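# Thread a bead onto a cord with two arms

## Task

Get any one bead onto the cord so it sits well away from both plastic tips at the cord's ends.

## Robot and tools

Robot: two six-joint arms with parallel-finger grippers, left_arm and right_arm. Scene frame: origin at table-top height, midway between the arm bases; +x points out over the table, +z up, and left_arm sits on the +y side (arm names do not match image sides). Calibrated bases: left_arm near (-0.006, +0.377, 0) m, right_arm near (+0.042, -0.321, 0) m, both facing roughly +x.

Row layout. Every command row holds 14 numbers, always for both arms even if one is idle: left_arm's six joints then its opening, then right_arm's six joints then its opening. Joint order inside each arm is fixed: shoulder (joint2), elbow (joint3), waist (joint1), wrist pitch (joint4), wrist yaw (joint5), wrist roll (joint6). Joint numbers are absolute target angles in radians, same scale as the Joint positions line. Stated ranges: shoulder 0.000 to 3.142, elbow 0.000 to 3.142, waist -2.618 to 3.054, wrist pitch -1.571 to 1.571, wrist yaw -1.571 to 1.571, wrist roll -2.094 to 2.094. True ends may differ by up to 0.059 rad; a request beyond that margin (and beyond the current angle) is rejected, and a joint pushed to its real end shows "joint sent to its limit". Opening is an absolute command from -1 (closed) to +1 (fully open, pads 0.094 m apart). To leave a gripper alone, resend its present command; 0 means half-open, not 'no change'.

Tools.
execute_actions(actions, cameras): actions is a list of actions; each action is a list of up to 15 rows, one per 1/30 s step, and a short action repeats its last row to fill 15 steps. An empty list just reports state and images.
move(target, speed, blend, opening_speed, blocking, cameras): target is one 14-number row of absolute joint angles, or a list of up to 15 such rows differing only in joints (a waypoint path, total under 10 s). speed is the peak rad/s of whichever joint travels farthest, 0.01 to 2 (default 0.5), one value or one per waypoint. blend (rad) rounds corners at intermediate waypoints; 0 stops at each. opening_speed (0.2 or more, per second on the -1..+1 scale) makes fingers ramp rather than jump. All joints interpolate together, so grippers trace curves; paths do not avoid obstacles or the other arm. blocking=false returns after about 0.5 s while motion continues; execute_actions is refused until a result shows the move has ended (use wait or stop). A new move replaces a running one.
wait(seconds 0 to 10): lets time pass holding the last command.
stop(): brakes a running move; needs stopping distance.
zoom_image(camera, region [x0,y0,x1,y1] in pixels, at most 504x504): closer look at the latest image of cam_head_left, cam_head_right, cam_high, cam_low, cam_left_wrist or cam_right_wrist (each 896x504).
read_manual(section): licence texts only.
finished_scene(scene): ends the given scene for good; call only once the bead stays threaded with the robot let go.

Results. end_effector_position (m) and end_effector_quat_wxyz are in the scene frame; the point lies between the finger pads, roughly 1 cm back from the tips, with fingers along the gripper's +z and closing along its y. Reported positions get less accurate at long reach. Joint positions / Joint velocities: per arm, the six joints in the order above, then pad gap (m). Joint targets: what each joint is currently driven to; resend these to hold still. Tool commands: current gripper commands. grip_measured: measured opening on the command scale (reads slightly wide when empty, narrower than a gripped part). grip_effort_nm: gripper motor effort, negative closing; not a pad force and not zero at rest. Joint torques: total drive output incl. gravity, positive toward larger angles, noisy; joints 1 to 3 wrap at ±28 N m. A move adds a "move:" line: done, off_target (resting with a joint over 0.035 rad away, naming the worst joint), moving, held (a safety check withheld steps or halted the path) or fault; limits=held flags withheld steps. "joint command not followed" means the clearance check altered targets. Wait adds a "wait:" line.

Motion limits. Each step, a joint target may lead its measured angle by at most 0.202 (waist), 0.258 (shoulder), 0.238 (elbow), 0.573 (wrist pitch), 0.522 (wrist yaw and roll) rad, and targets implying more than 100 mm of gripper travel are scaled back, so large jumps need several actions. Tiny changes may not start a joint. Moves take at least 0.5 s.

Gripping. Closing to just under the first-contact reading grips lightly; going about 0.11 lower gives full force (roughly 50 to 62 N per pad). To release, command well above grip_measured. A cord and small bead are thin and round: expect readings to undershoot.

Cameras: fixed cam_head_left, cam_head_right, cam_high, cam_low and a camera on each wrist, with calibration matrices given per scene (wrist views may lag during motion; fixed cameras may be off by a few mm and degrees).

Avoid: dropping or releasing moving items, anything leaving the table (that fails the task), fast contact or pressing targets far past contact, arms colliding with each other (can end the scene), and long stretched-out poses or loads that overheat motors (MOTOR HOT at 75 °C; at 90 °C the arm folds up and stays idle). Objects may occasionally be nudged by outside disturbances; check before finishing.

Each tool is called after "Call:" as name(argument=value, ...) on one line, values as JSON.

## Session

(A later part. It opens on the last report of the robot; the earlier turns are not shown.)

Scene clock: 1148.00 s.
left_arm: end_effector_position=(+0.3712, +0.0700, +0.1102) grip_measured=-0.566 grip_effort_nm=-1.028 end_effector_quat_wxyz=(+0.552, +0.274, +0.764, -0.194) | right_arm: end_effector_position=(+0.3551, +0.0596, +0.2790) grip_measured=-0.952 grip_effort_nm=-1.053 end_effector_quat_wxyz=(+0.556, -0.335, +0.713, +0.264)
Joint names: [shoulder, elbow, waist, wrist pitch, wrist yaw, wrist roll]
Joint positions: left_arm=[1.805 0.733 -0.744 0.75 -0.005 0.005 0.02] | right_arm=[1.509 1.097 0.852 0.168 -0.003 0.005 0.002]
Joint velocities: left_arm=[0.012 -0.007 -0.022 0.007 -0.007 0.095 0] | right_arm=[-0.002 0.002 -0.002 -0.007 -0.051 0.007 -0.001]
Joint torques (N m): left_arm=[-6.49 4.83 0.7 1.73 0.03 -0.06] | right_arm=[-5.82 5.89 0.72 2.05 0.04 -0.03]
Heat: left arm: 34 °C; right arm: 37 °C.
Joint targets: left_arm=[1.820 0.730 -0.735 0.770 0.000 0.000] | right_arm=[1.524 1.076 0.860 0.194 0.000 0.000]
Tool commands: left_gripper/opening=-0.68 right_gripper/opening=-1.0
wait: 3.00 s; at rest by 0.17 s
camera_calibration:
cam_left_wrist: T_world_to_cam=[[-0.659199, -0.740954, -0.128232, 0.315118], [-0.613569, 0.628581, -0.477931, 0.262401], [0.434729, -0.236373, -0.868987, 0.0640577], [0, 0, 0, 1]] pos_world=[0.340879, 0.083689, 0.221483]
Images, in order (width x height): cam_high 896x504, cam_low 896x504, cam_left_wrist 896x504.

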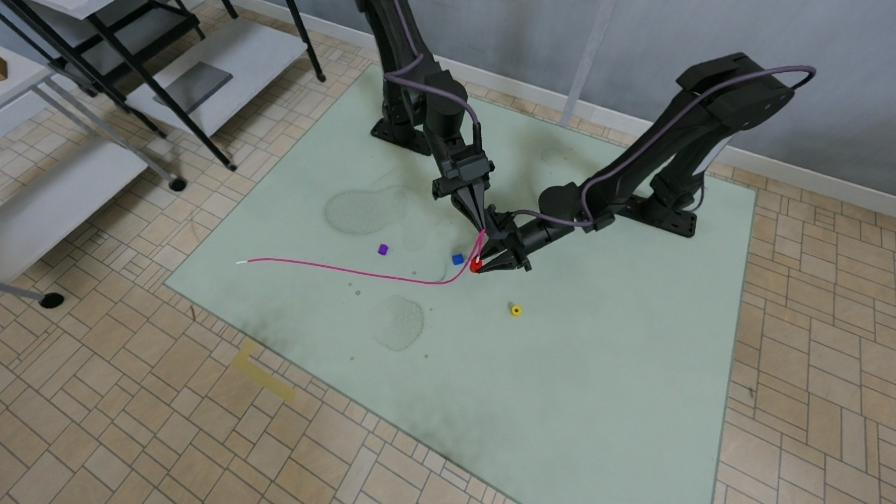

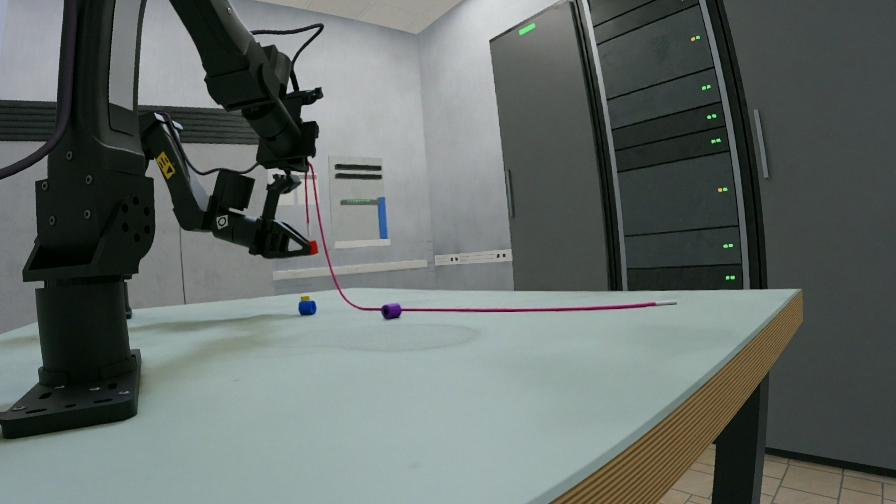

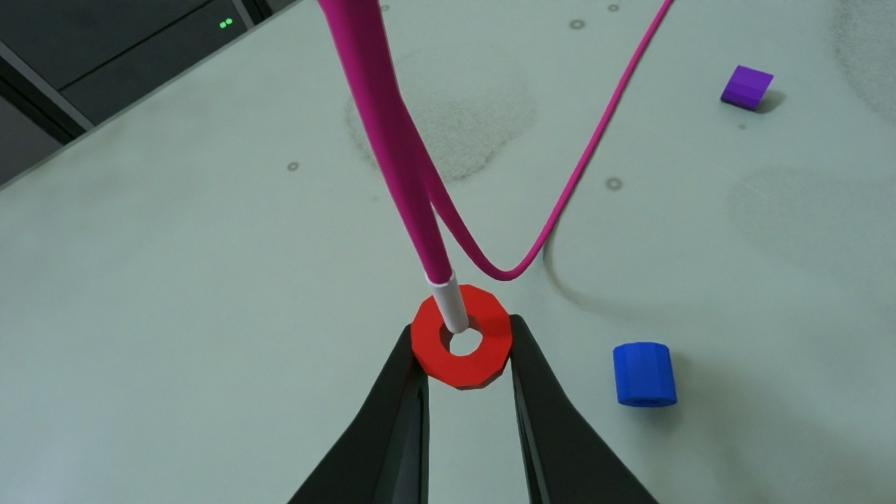

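Call:
move(target=[1.82,0.73,-0.735,0.77,0,0,-0.68,1.5285,1.037,0.857,0.239,0,0,-1], speed=0.08, cameras=[])

Call:
wait(seconds=2, cameras=["cam_low","cam_high","cam_left_wrist"])

Call:
zoom_image(camera="cam_low", region=[250, 150, 350, 270])

Call:
zoom_image(camera="cam_high", region=[430, 200, 520, 290])

Scene clock: 1163.83 s.
left_arm: end_effector_position=(+0.3712, +0.0700, +0.1102) grip_measured=-0.566 grip_effort_nm=-1.033 end_effector_quat_wxyz=(+0.552, +0.274, +0.764, -0.194) | right_arm: end_effector_position=(+0.3548, +0.0592, +0.2671) grip_measured=-0.952 grip_effort_nm=-1.057 end_effector_quat_wxyz=(+0.555, -0.335, +0.714, +0.264)
Joint names: [shoulder, elbow, waist, wrist pitch, wrist yaw, wrist roll]
Joint positions: left_arm=[1.805 0.733 -0.744 0.75 -0.005 0.005 0.02] | right_arm=[1.516 1.058 0.852 0.211 -0.003 0.005 0.002]
Joint velocities: left_arm=[0.002 -0.017 0.002 0.037 -0.066 -0.081 0] | right_arm=[0.007 0.022 0.002 -0.037 -0.007 0.007 -0.001]
Joint torques (N m): left_arm=[-6.5 4.81 0.7 1.73 0.03 -0.06] | right_arm=[-6.05 5.87 0.42 2.05 0.03 -0.03]
Heat: left arm: 34 °C; right arm: 37 °C.
Joint targets: left_arm=[1.820 0.730 -0.735 0.770 0.000 0.000] | right_arm=[1.528 1.037 0.857 0.239 0.000 0.000]
move: done
No camera images: "cameras" was empty.

Scene clock: 1165.83 s.
left_arm: end_effector_position=(+0.3712, +0.0700, +0.1102) grip_measured=-0.566 grip_effort_nm=-1.023 end_effector_quat_wxyz=(+0.552, +0.274, +0.764, -0.194) | right_arm: end_effector_position=(+0.3548, +0.0593, +0.2674) grip_measured=-0.952 grip_effort_nm=-1.053 end_effector_quat_wxyz=(+0.556, -0.335, +0.714, +0.264)
Joint names: [shoulder, elbow, waist, wrist pitch, wrist yaw, wrist roll]
Joint positions: left_arm=[1.805 0.733 -0.744 0.75 -0.005 0.005 0.02] | right_arm=[1.516 1.058 0.852 0.213 -0.003 0.005 0.002]
Joint velocities: left_arm=[0.022 0.002 0.002 -0.037 -0.095 0.007 0] | right_arm=[-0.017 -0.007 0.012 -0.051 0.037 -0.022 0]
Joint torques (N m): left_arm=[-6.49 4.79 0.72 1.73 0.03 -0.06] | right_arm=[-6.02 5.83 0.51 2.06 0.02 -0.05]
Heat: left arm: 34 °C; right arm: 37 °C.
Joint targets: left_arm=[1.820 0.730 -0.735 0.770 0.000 0.000] | right_arm=[1.528 1.037 0.857 0.239 0.000 0.000]
Tool commands: left_gripper/opening=-0.68 right_gripper/opening=-1.0
wait: 2.00 s; at rest by 0.17 s
camera_calibration:
cam_left_wrist: T_world_to_cam=[[-0.659199, -0.740954, -0.128232, 0.315118], [-0.613569, 0.628581, -0.477931, 0.262401], [0.434729, -0.236373, -0.868987, 0.0640577], [0, 0, 0, 1]] pos_world=[0.340879, 0.083689, 0.221483]
Images, in order (width x height): cam_high 896x504, cam_low 896x504, cam_left_wrist 896x504.

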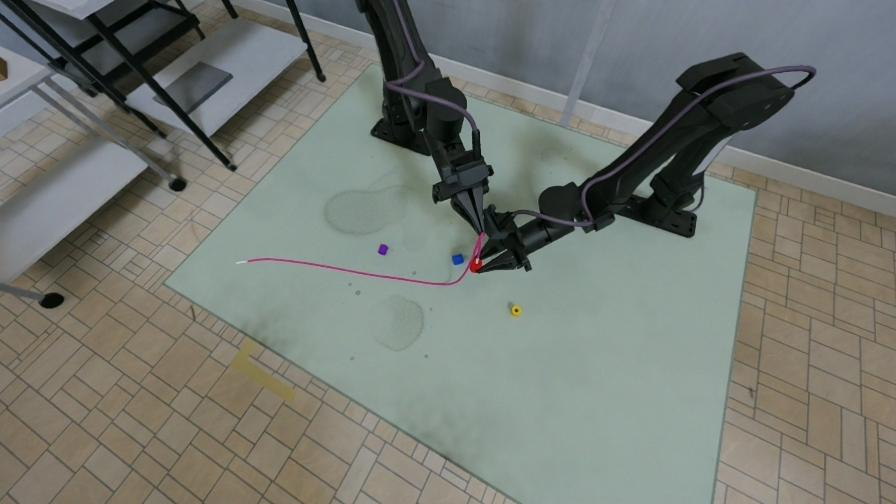

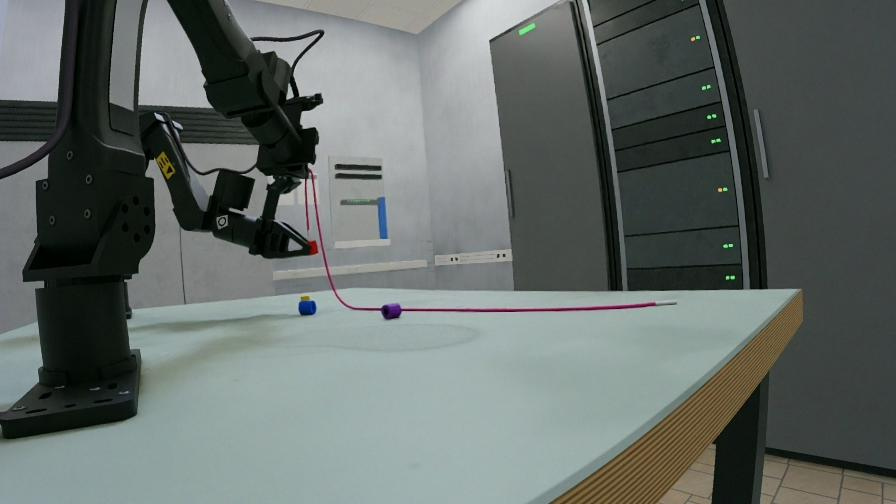

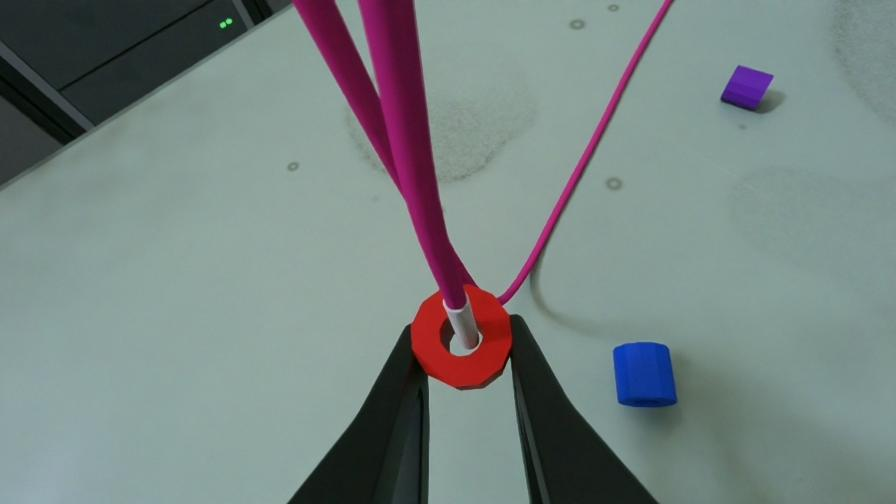

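Scaled by 4.200 from the camera's 896x504 image, which has a finer 1280x720 frame.

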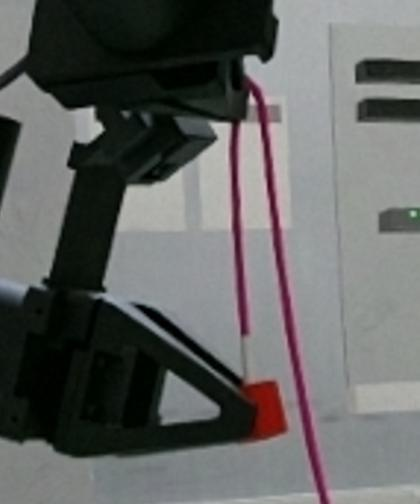

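Scaled by 5.600 from the camera's 896x504 image, which has a finer 1280x720 frame.

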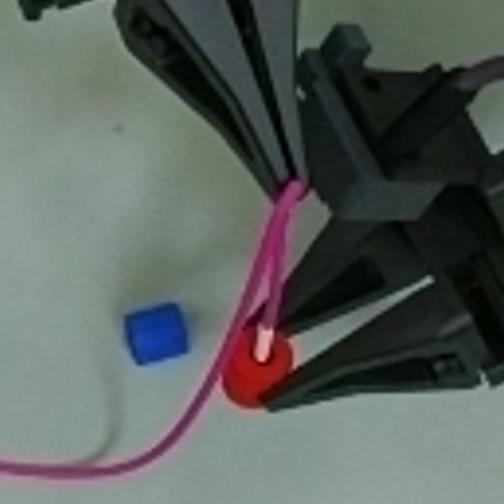

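Call:
zoom_image(camera="cam_left_wrist", region=[360, 240, 560, 400])

Call:
zoom_image(camera="cam_low", region=[290, 220, 330, 265])

Scaled by 2.520 from the camera's 896x504 image, which has a finer 1280x720 frame.

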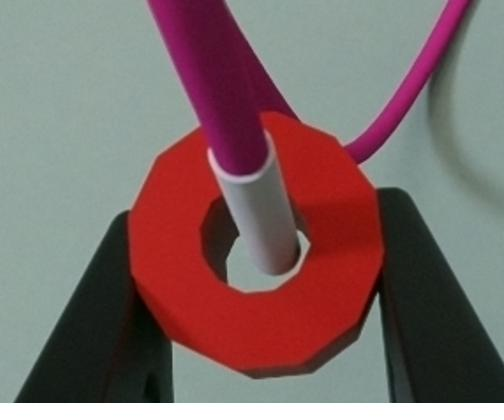

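Scaled by 11.200 from the camera's 896x504 image, which has a finer 1280x720 frame.

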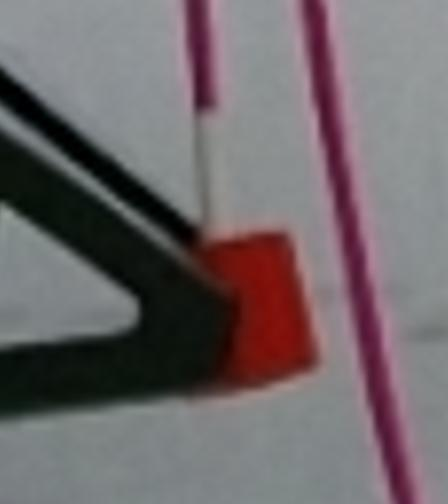

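Call:
move(target=[1.82,0.73,-0.735,0.77,0,0,-0.68,1.541,0.992,0.857,0.295,0,0,-1], speed=0.06, cameras=[])

Call:
wait(seconds=1, cameras=["cam_low","cam_high","cam_left_wrist"])

Call:
zoom_image(camera="cam_left_wrist", region=[360, 240, 560, 400])

Call:
zoom_image(camera="cam_low", region=[250, 150, 350, 270])

Scene clock: 1200.40 s.
left_arm: end_effector_position=(+0.3712, +0.0700, +0.1102) grip_measured=-0.566 grip_effort_nm=-1.028 end_effector_quat_wxyz=(+0.552, +0.274, +0.764, -0.194) | right_arm: end_effector_position=(+0.3546, +0.0590, +0.2528) grip_measured=-0.952 grip_effort_nm=-1.057 end_effector_quat_wxyz=(+0.555, -0.335, +0.714, +0.264)
Joint names: [shoulder, elbow, waist, wrist pitch, wrist yaw, wrist roll]
Joint positions: left_arm=[1.805 0.733 -0.744 0.75 -0.005 0.005 0.02] | right_arm=[1.529 1.013 0.852 0.268 -0.003 0.005 0.002]
Joint velocities: left_arm=[-0.007 -0.002 0.002 0.051 -0.081 -0.022 -0.001] | right_arm=[-0.002 0.017 0.007 -0.037 -0.066 0.022 0]
Joint torques (N m): left_arm=[-6.5 4.81 0.72 1.73 0.03 -0.06] | right_arm=[-6.05 5.82 0.47 2.05 0.02 -0.03]
Heat: left arm: 35 °C; right arm: 37 °C.
Joint targets: left_arm=[1.820 0.730 -0.735 0.770 0.000 0.000] | right_arm=[1.541 0.992 0.857 0.295 0.000 0.000]
move: done
No camera images: "cameras" was empty.

Scene clock: 1201.40 s.
left_arm: end_effector_position=(+0.3712, +0.0700, +0.1102) grip_measured=-0.566 grip_effort_nm=-1.028 end_effector_quat_wxyz=(+0.552, +0.274, +0.764, -0.194) | right_arm: end_effector_position=(+0.3546, +0.0590, +0.2530) grip_measured=-0.952 grip_effort_nm=-1.057 end_effector_quat_wxyz=(+0.555, -0.335, +0.714, +0.264)
Joint names: [shoulder, elbow, waist, wrist pitch, wrist yaw, wrist roll]
Joint positions: left_arm=[1.805 0.733 -0.744 0.75 -0.005 0.005 0.02] | right_arm=[1.529 1.013 0.852 0.268 -0.003 0.005 0.002]
Joint velocities: left_arm=[0.007 -0.002 0.002 0.022 0.007 -0.007 0] | right_arm=[0.002 -0.007 0.002 0.051 -0.066 -0.066 -0.001]
Joint torques (N m): left_arm=[-6.5 4.79 0.72 1.73 0.03 -0.06] | right_arm=[-6.06 5.78 0.5 2.05 0.03 -0.04]
Heat: left arm: 35 °C; right arm: 37 °C.
Joint targets: left_arm=[1.820 0.730 -0.735 0.770 0.000 0.000] | right_arm=[1.541 0.992 0.857 0.295 0.000 0.000]
Tool commands: left_gripper/opening=-0.68 right_gripper/opening=-1.0
wait: 1.00 s; at rest by 0.17 s
camera_calibration:
cam_left_wrist: T_world_to_cam=[[-0.659199, -0.740954, -0.128232, 0.315118], [-0.613569, 0.628581, -0.477931, 0.262401], [0.434729, -0.236373, -0.868987, 0.0640577], [0, 0, 0, 1]] pos_world=[0.340879, 0.083689, 0.221483]
Images, in order (width x height): cam_high 896x504, cam_low 896x504, cam_left_wrist 896x504.

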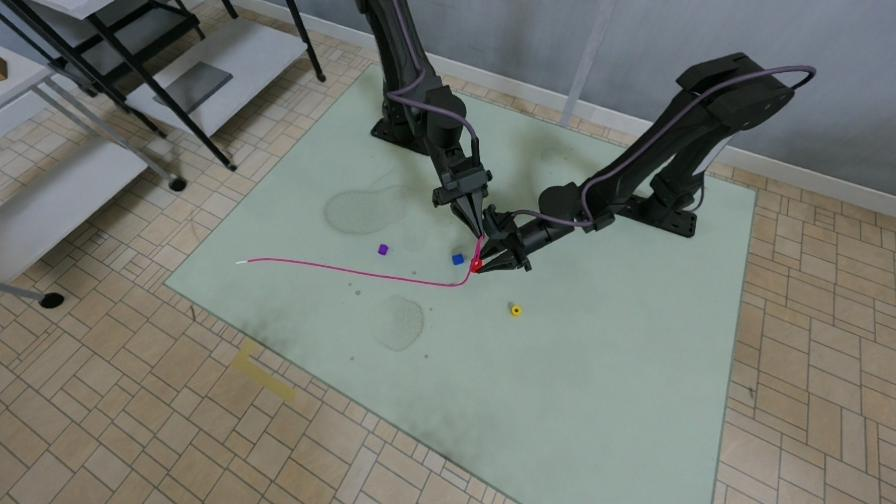

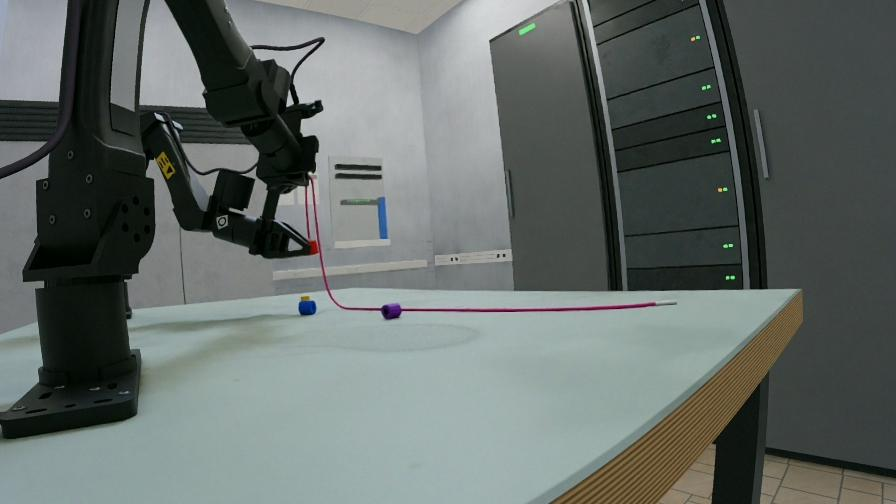

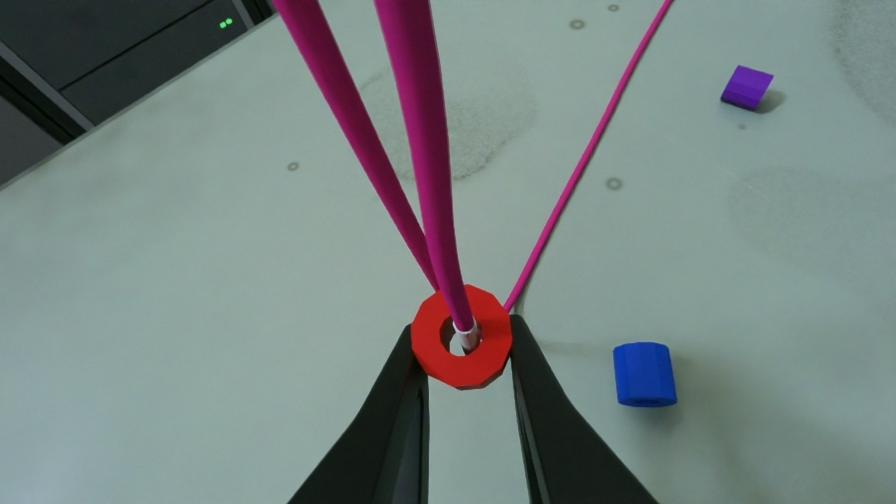

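Scaled by 2.520 from the camera's 896x504 image, which has a finer 1280x720 frame.

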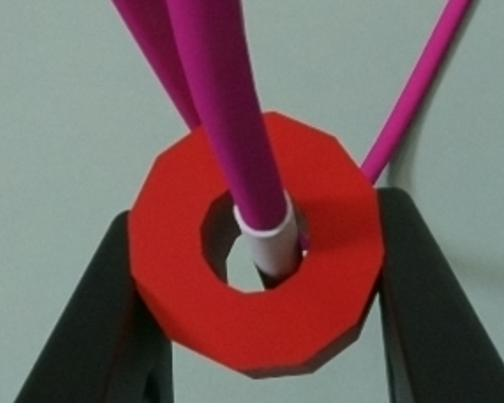

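Scaled by 4.200 from the camera's 896x504 image, which has a finer 1280x720 frame.

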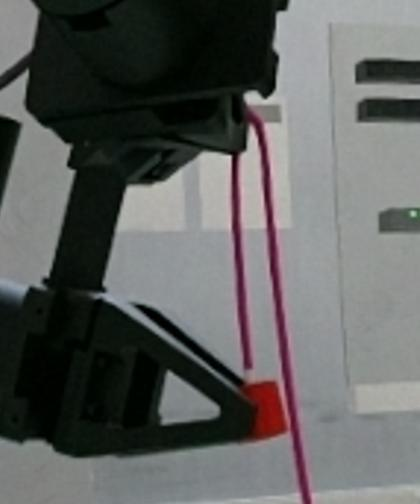

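Call:
move(target=[1.82,0.73,-0.735,0.77,0,0,-0.68,1.577,0.913,0.857,0.409,0,0,-1], speed=0.06)

Call:
zoom_image(camera="cam_left_wrist", region=[360, 240, 560, 400])

Call:
zoom_image(camera="cam_low", region=[250, 150, 350, 270])

Scene clock: 1225.90 s.
left_arm: end_effector_position=(+0.3712, +0.0700, +0.1102) grip_measured=-0.566 grip_effort_nm=-1.033 end_effector_quat_wxyz=(+0.552, +0.274, +0.764, -0.194) | right_arm: end_effector_position=(+0.3545, +0.0589, +0.2255) grip_measured=-0.952 grip_effort_nm=-1.057 end_effector_quat_wxyz=(+0.554, -0.335, +0.715, +0.264)
Joint names: [shoulder, elbow, waist, wrist pitch, wrist yaw, wrist roll]
Joint positions: left_arm=[1.805 0.733 -0.744 0.75 -0.005 0.005 0.02] | right_arm=[1.564 0.934 0.852 0.382 -0.003 0.005 0.002]
Joint velocities: left_arm=[0.007 -0.007 -0.007 -0.007 0.007 -0.066 0] | right_arm=[-0.017 0.002 -0.017 0.095 -0.066 -0.007 0]
Joint torques (N m): left_arm=[-6.49 4.81 0.7 1.74 0.03 -0.05] | right_arm=[-6.17 5.6 0.51 2.06 0.02 -0.06]
Heat: left arm: 35 °C; right arm: 39 °C.
Joint targets: left_arm=[1.820 0.730 -0.735 0.770 0.000 0.000] | right_arm=[1.577 0.913 0.857 0.409 0.000 0.000]
move: done
camera_calibration:
cam_left_wrist: T_world_to_cam=[[-0.659199, -0.740954, -0.128232, 0.315118], [-0.613569, 0.628581, -0.477931, 0.262401], [0.434729, -0.236373, -0.868987, 0.0640577], [0, 0, 0, 1]] pos_world=[0.340879, 0.083689, 0.221483]
cam_right_wrist: T_world_to_cam=[[0.751342, -0.651854, -0.102817, -0.202876], [-0.591276, -0.595786, -0.543536, 0.392374], [0.29305, 0.469175, -0.833065, 0.172248], [0, 0, 0, 1]] pos_world=[0.333954, 0.0207113, 0.335904]

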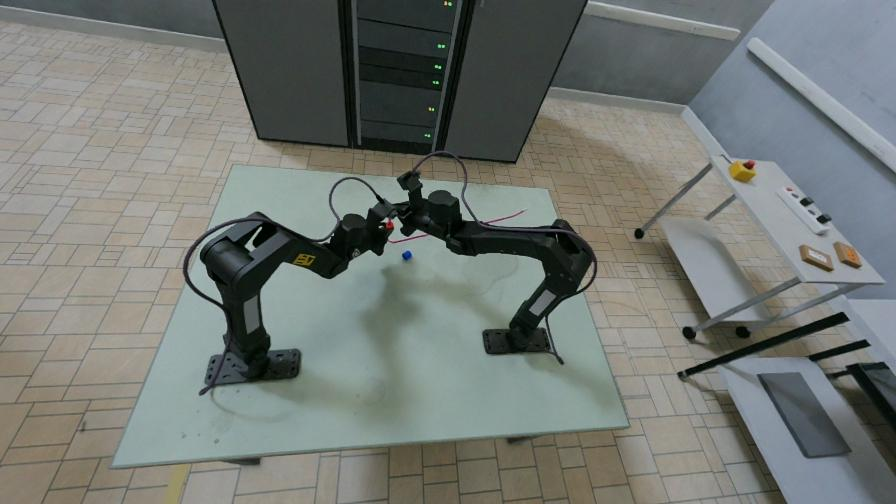

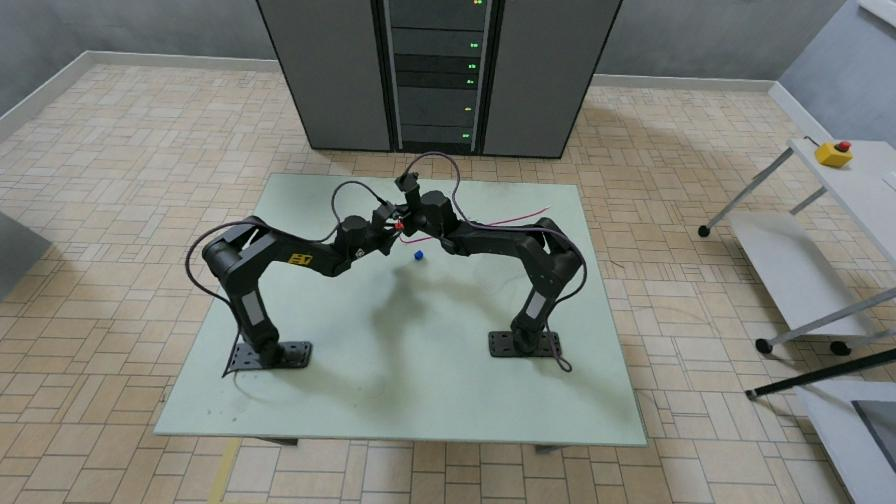

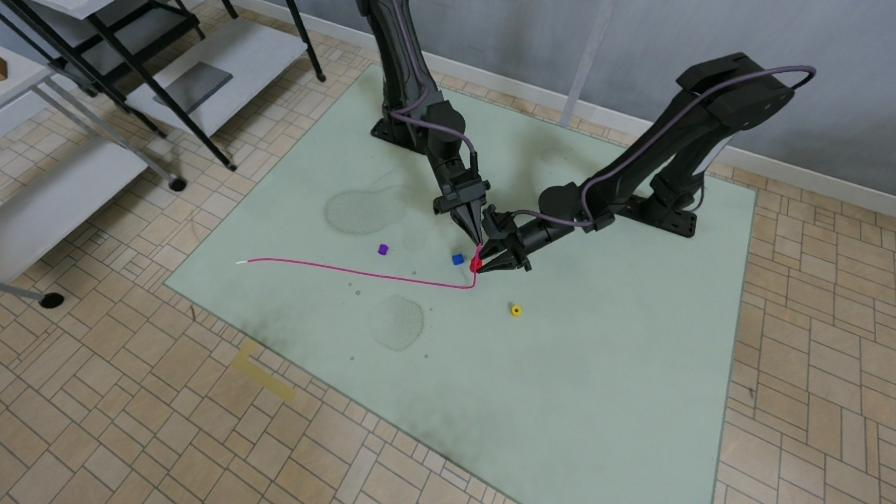

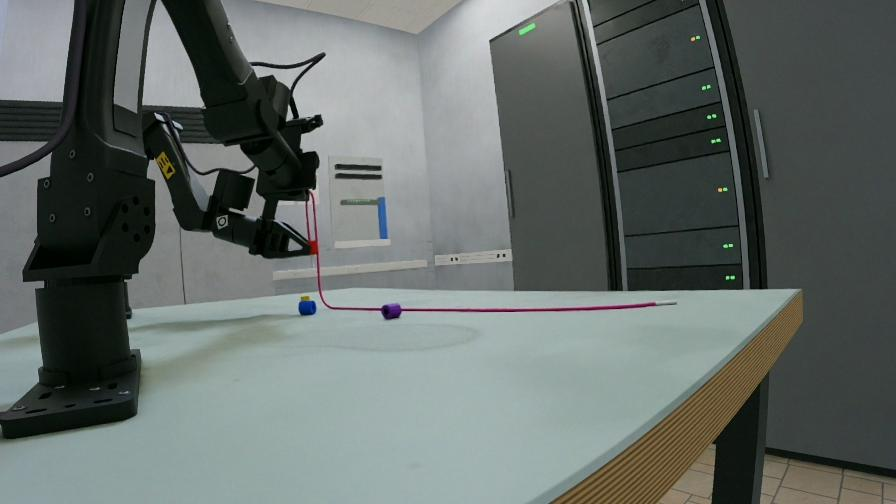

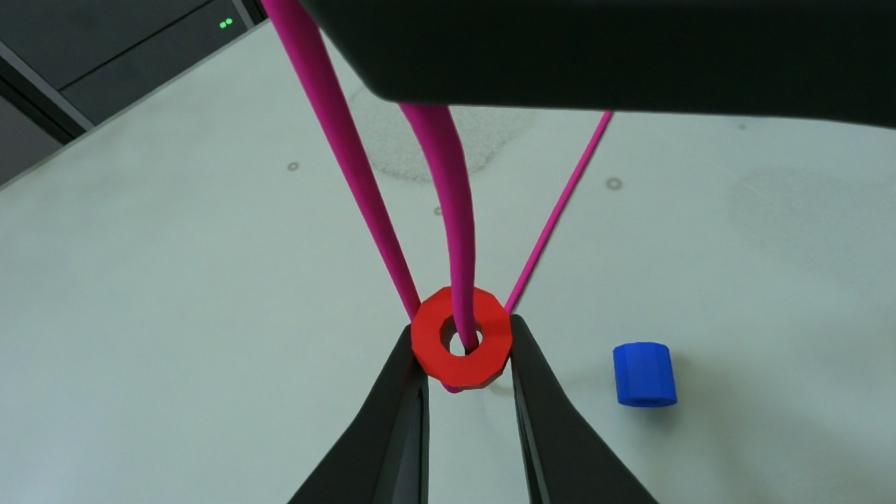

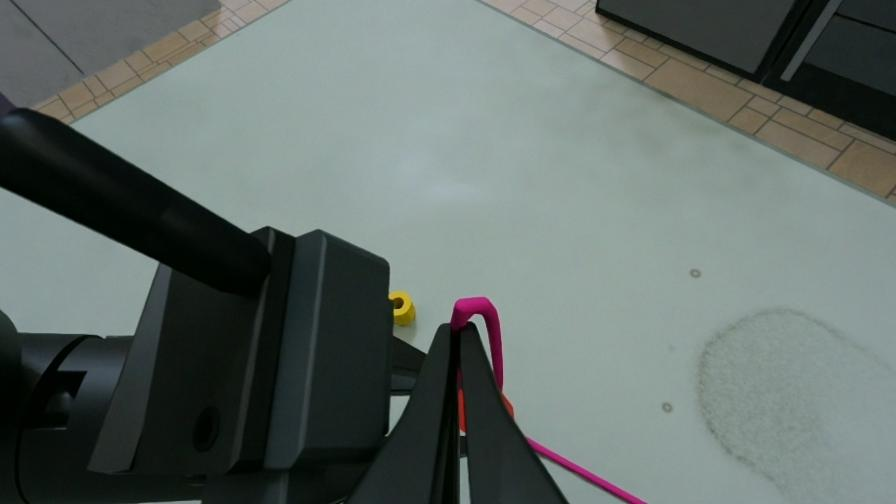

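Scaled by 2.520 from the camera's 896x504 image, which has a finer 1280x720 frame.

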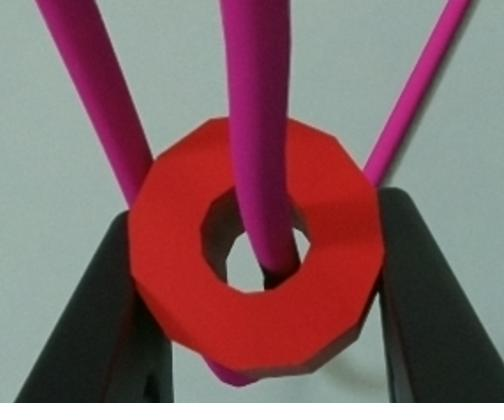

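Scaled by 4.200 from the camera's 896x504 image, which has a finer 1280x720 frame.

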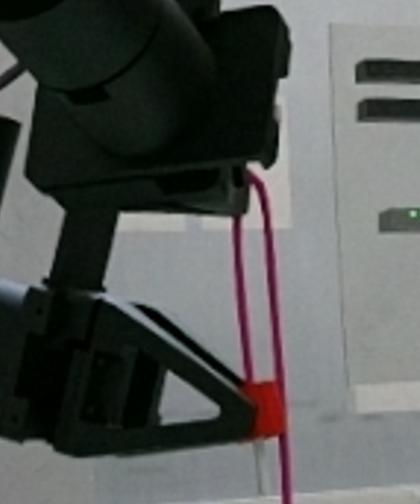

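Call:
move(target=[1.82,0.73,-0.735,0.77,0,0,-0.68,1.622,0.85,0.857,0.518,0,0,-1], speed=0.06)

Scene clock: 1257.20 s.
left_arm: end_effector_position=(+0.3712, +0.0700, +0.1102) grip_measured=-0.566 grip_effort_nm=-1.028 end_effector_quat_wxyz=(+0.552, +0.274, +0.764, -0.194) | right_arm: end_effector_position=(+0.3546, +0.0590, +0.2013) grip_measured=-0.952 grip_effort_nm=-1.057 end_effector_quat_wxyz=(+0.555, -0.335, +0.714, +0.264)
Joint names: [shoulder, elbow, waist, wrist pitch, wrist yaw, wrist roll]
Joint positions: left_arm=[1.805 0.733 -0.744 0.75 -0.005 0.005 0.02] | right_arm=[1.609 0.871 0.852 0.491 -0.003 0.005 0.002]
Joint velocities: left_arm=[0.002 -0.007 0.007 -0.022 -0.037 -0.007 -0.002] | right_arm=[-0.022 0.002 0.012 -0.081 0.007 -0.081 0]
Joint torques (N m): left_arm=[-6.49 4.81 0.72 1.73 0.03 -0.06] | right_arm=[-6.17 5.38 0.46 2.06 0.02 -0.02]
Heat: left arm: 35 °C; right arm: 41 °C.
Joint targets: left_arm=[1.820 0.730 -0.735 0.770 0.000 0.000] | right_arm=[1.622 0.850 0.857 0.518 0.000 0.000]
move: done
camera_calibration:
cam_left_wrist: T_world_to_cam=[[-0.659199, -0.740954, -0.128232, 0.315118], [-0.613569, 0.628581, -0.477931, 0.262401], [0.434729, -0.236373, -0.868987, 0.0640577], [0, 0, 0, 1]] pos_world=[0.340879, 0.083689, 0.221483]
cam_right_wrist: T_world_to_cam=[[0.751467, -0.651703, -0.10286, -0.205407], [-0.590614, -0.594986, -0.54513, 0.379376], [0.294063, 0.470398, -0.832017, 0.151351], [0, 0, 0, 1]] pos_world=[0.333914, 0.020664, 0.311607]

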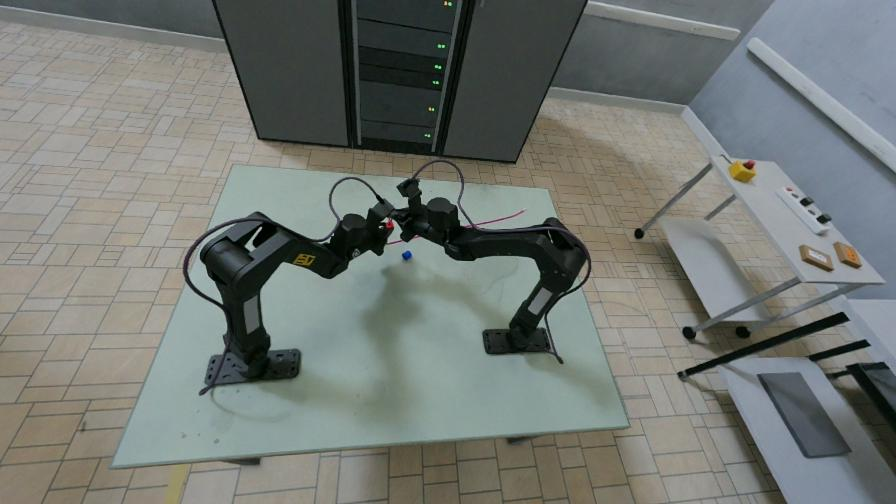

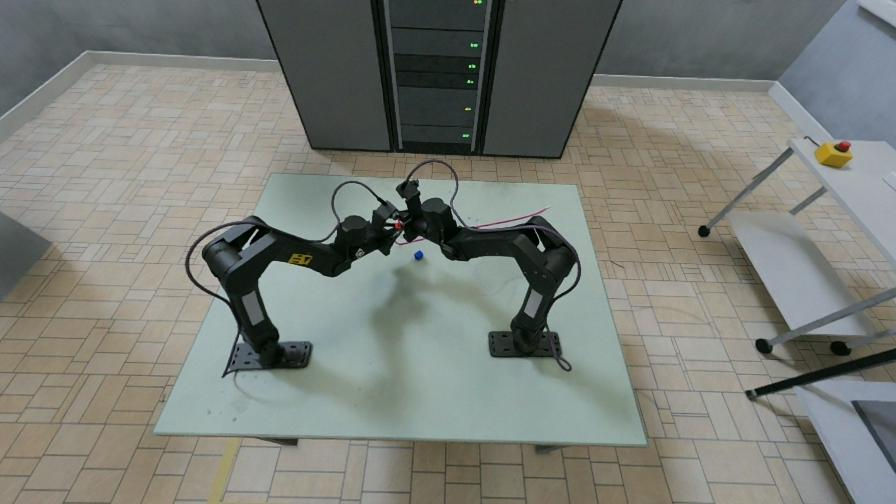

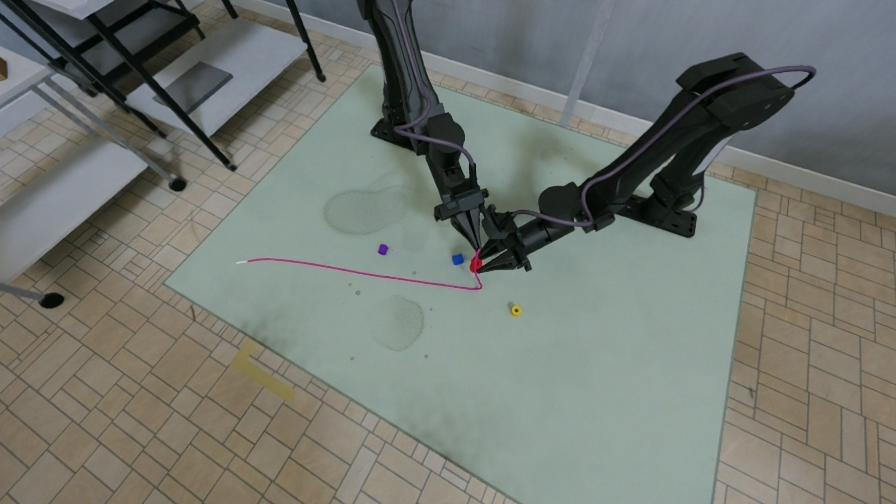

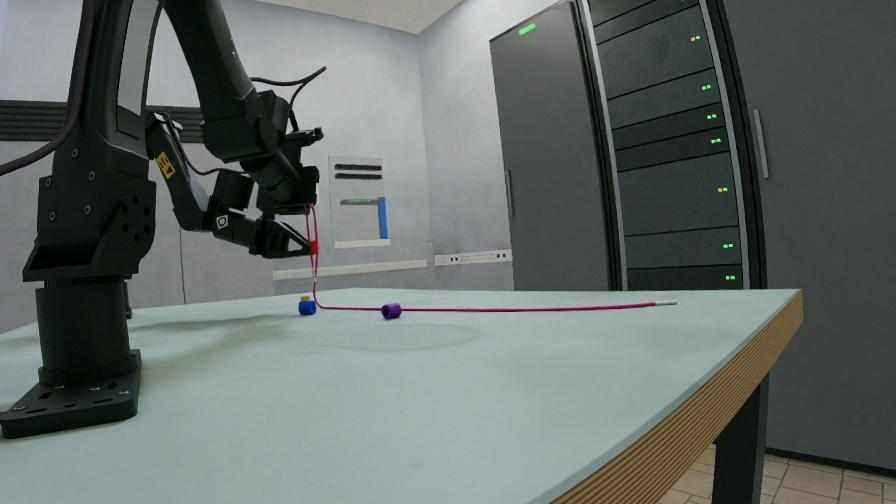

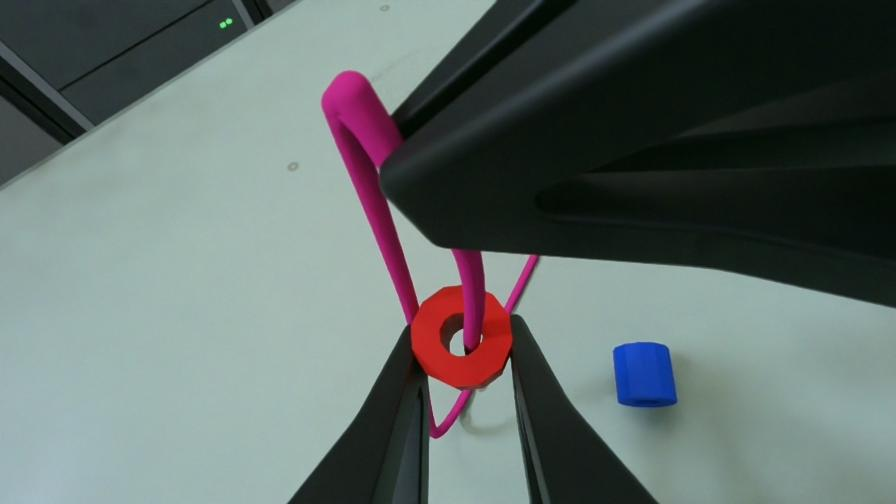

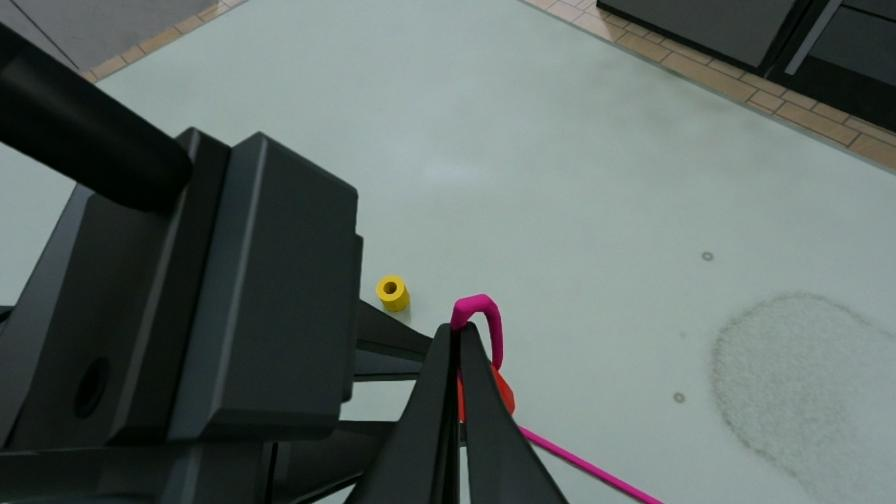

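Call:
move(target=[1.82,0.73,-0.735,0.77,0,0,-0.68,1.659,0.795,0.857,0.61,0,0,-1], speed=0.06)

Call:
zoom_image(camera="cam_low", region=[240, 180, 400, 330])

Call:
zoom_image(camera="cam_high", region=[420, 180, 560, 300])

Scene clock: 1267.37 s.
left_arm: end_effector_position=(+0.3712, +0.0700, +0.1102) grip_measured=-0.566 grip_effort_nm=-1.023 end_effector_quat_wxyz=(+0.552, +0.274, +0.764, -0.194) | right_arm: end_effector_position=(+0.3530, +0.0571, +0.1807) grip_measured=-0.952 grip_effort_nm=-1.057 end_effector_quat_wxyz=(+0.555, -0.335, +0.714, +0.264)
Joint names: [shoulder, elbow, waist, wrist pitch, wrist yaw, wrist roll]
Joint positions: left_arm=[1.805 0.733 -0.744 0.75 -0.005 0.005 0.02] | right_arm=[1.645 0.815 0.852 0.583 -0.003 0.005 0.002]
Joint velocities: left_arm=[0.002 0.002 0.007 -0.051 0.051 -0.051 -0.001] | right_arm=[-0.002 -0.007 0.007 -0.007 0.051 0.022 0]
Joint torques (N m): left_arm=[-6.49 4.79 0.72 1.73 0.03 -0.06] | right_arm=[-6.34 5.15 0.51 2.07 0.01 -0.05]
Heat: left arm: 35 °C; right arm: 40 °C.
Joint targets: left_arm=[1.820 0.730 -0.735 0.770 0.000 0.000] | right_arm=[1.659 0.795 0.857 0.610 0.000 0.000]
move: done
camera_calibration:
cam_left_wrist: T_world_to_cam=[[-0.659199, -0.740954, -0.128232, 0.315118], [-0.613569, 0.628581, -0.477931, 0.262401], [0.434729, -0.236373, -0.868987, 0.0640577], [0, 0, 0, 1]] pos_world=[0.340879, 0.083689, 0.221483]
cam_right_wrist: T_world_to_cam=[[0.751442, -0.651733, -0.102851, -0.207567], [-0.590746, -0.595147, -0.544811, 0.366154], [0.29386, 0.470153, -0.832227, 0.135702], [0, 0, 0, 1]] pos_world=[0.332401, 0.0188362, 0.291071]

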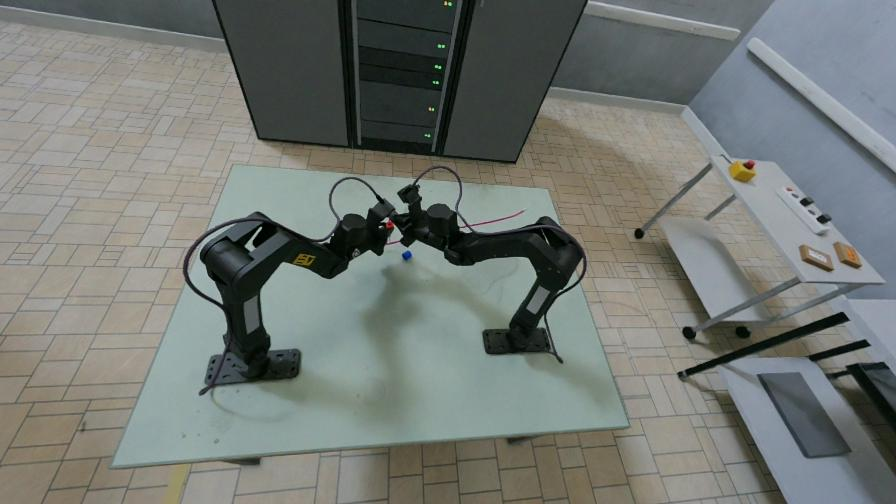

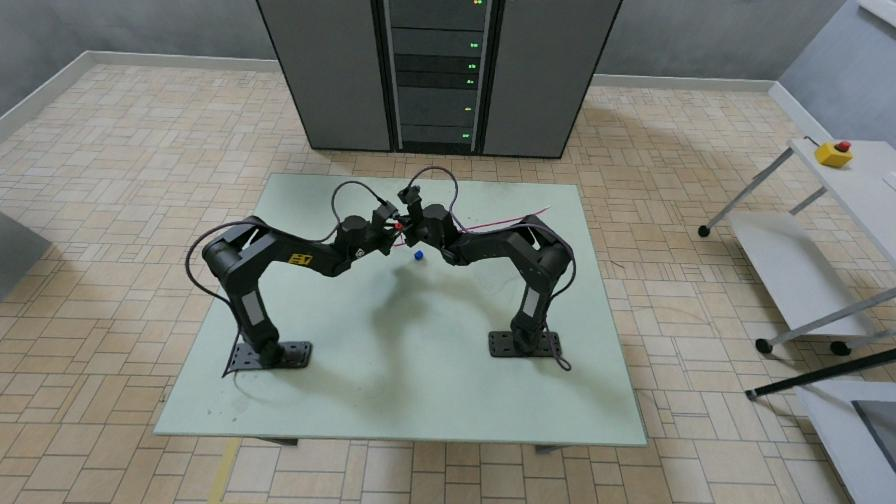

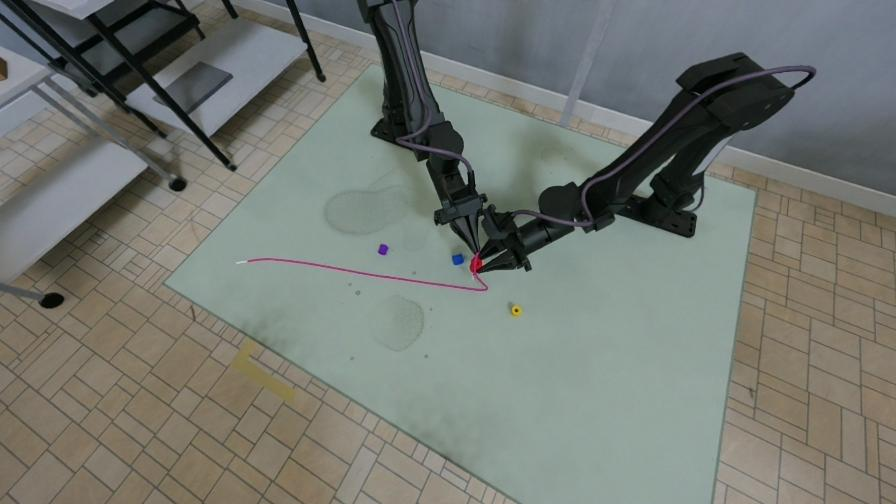

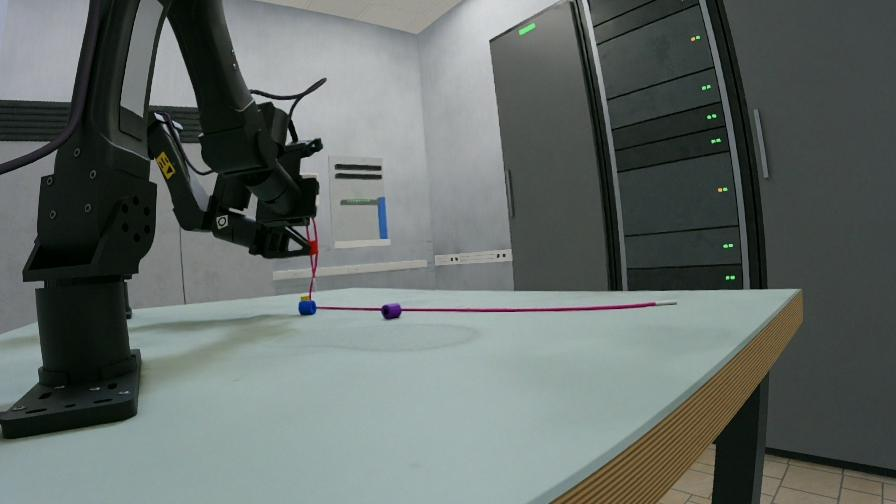

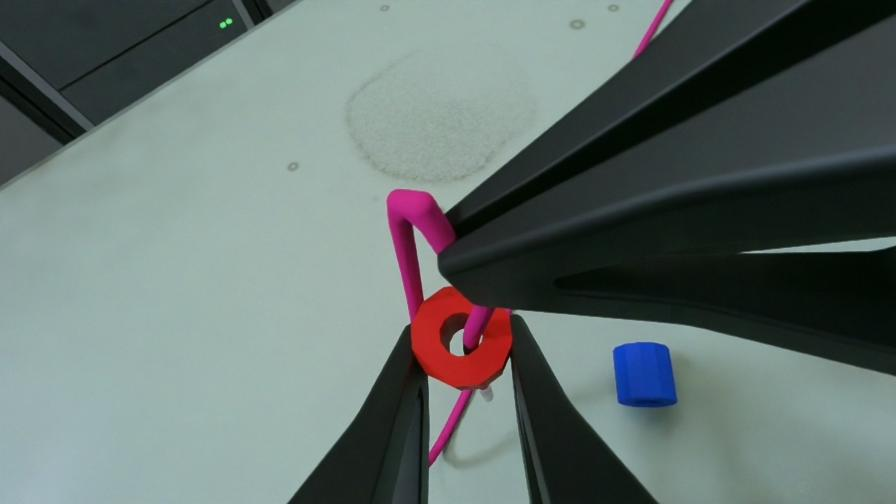

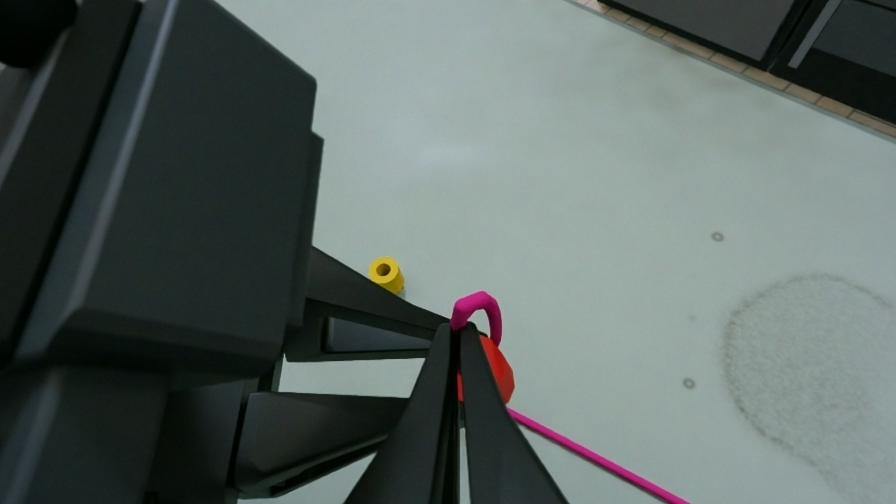

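Scaled by 3.150 from the camera's 896x504 image, which has a finer 1280x720 frame.

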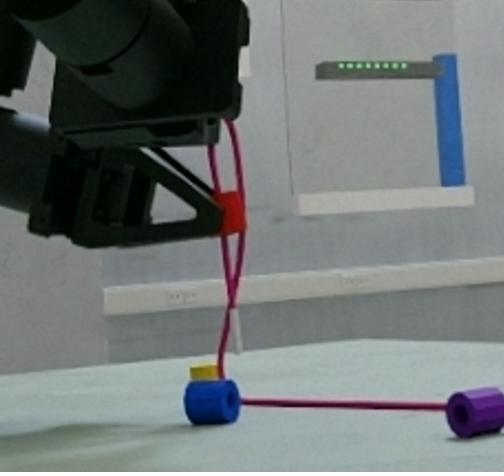

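Scaled by 3.600 from the camera's 896x504 image, which has a finer 1280x720 frame.

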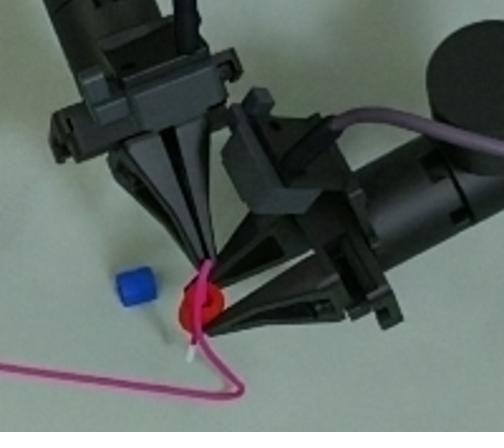

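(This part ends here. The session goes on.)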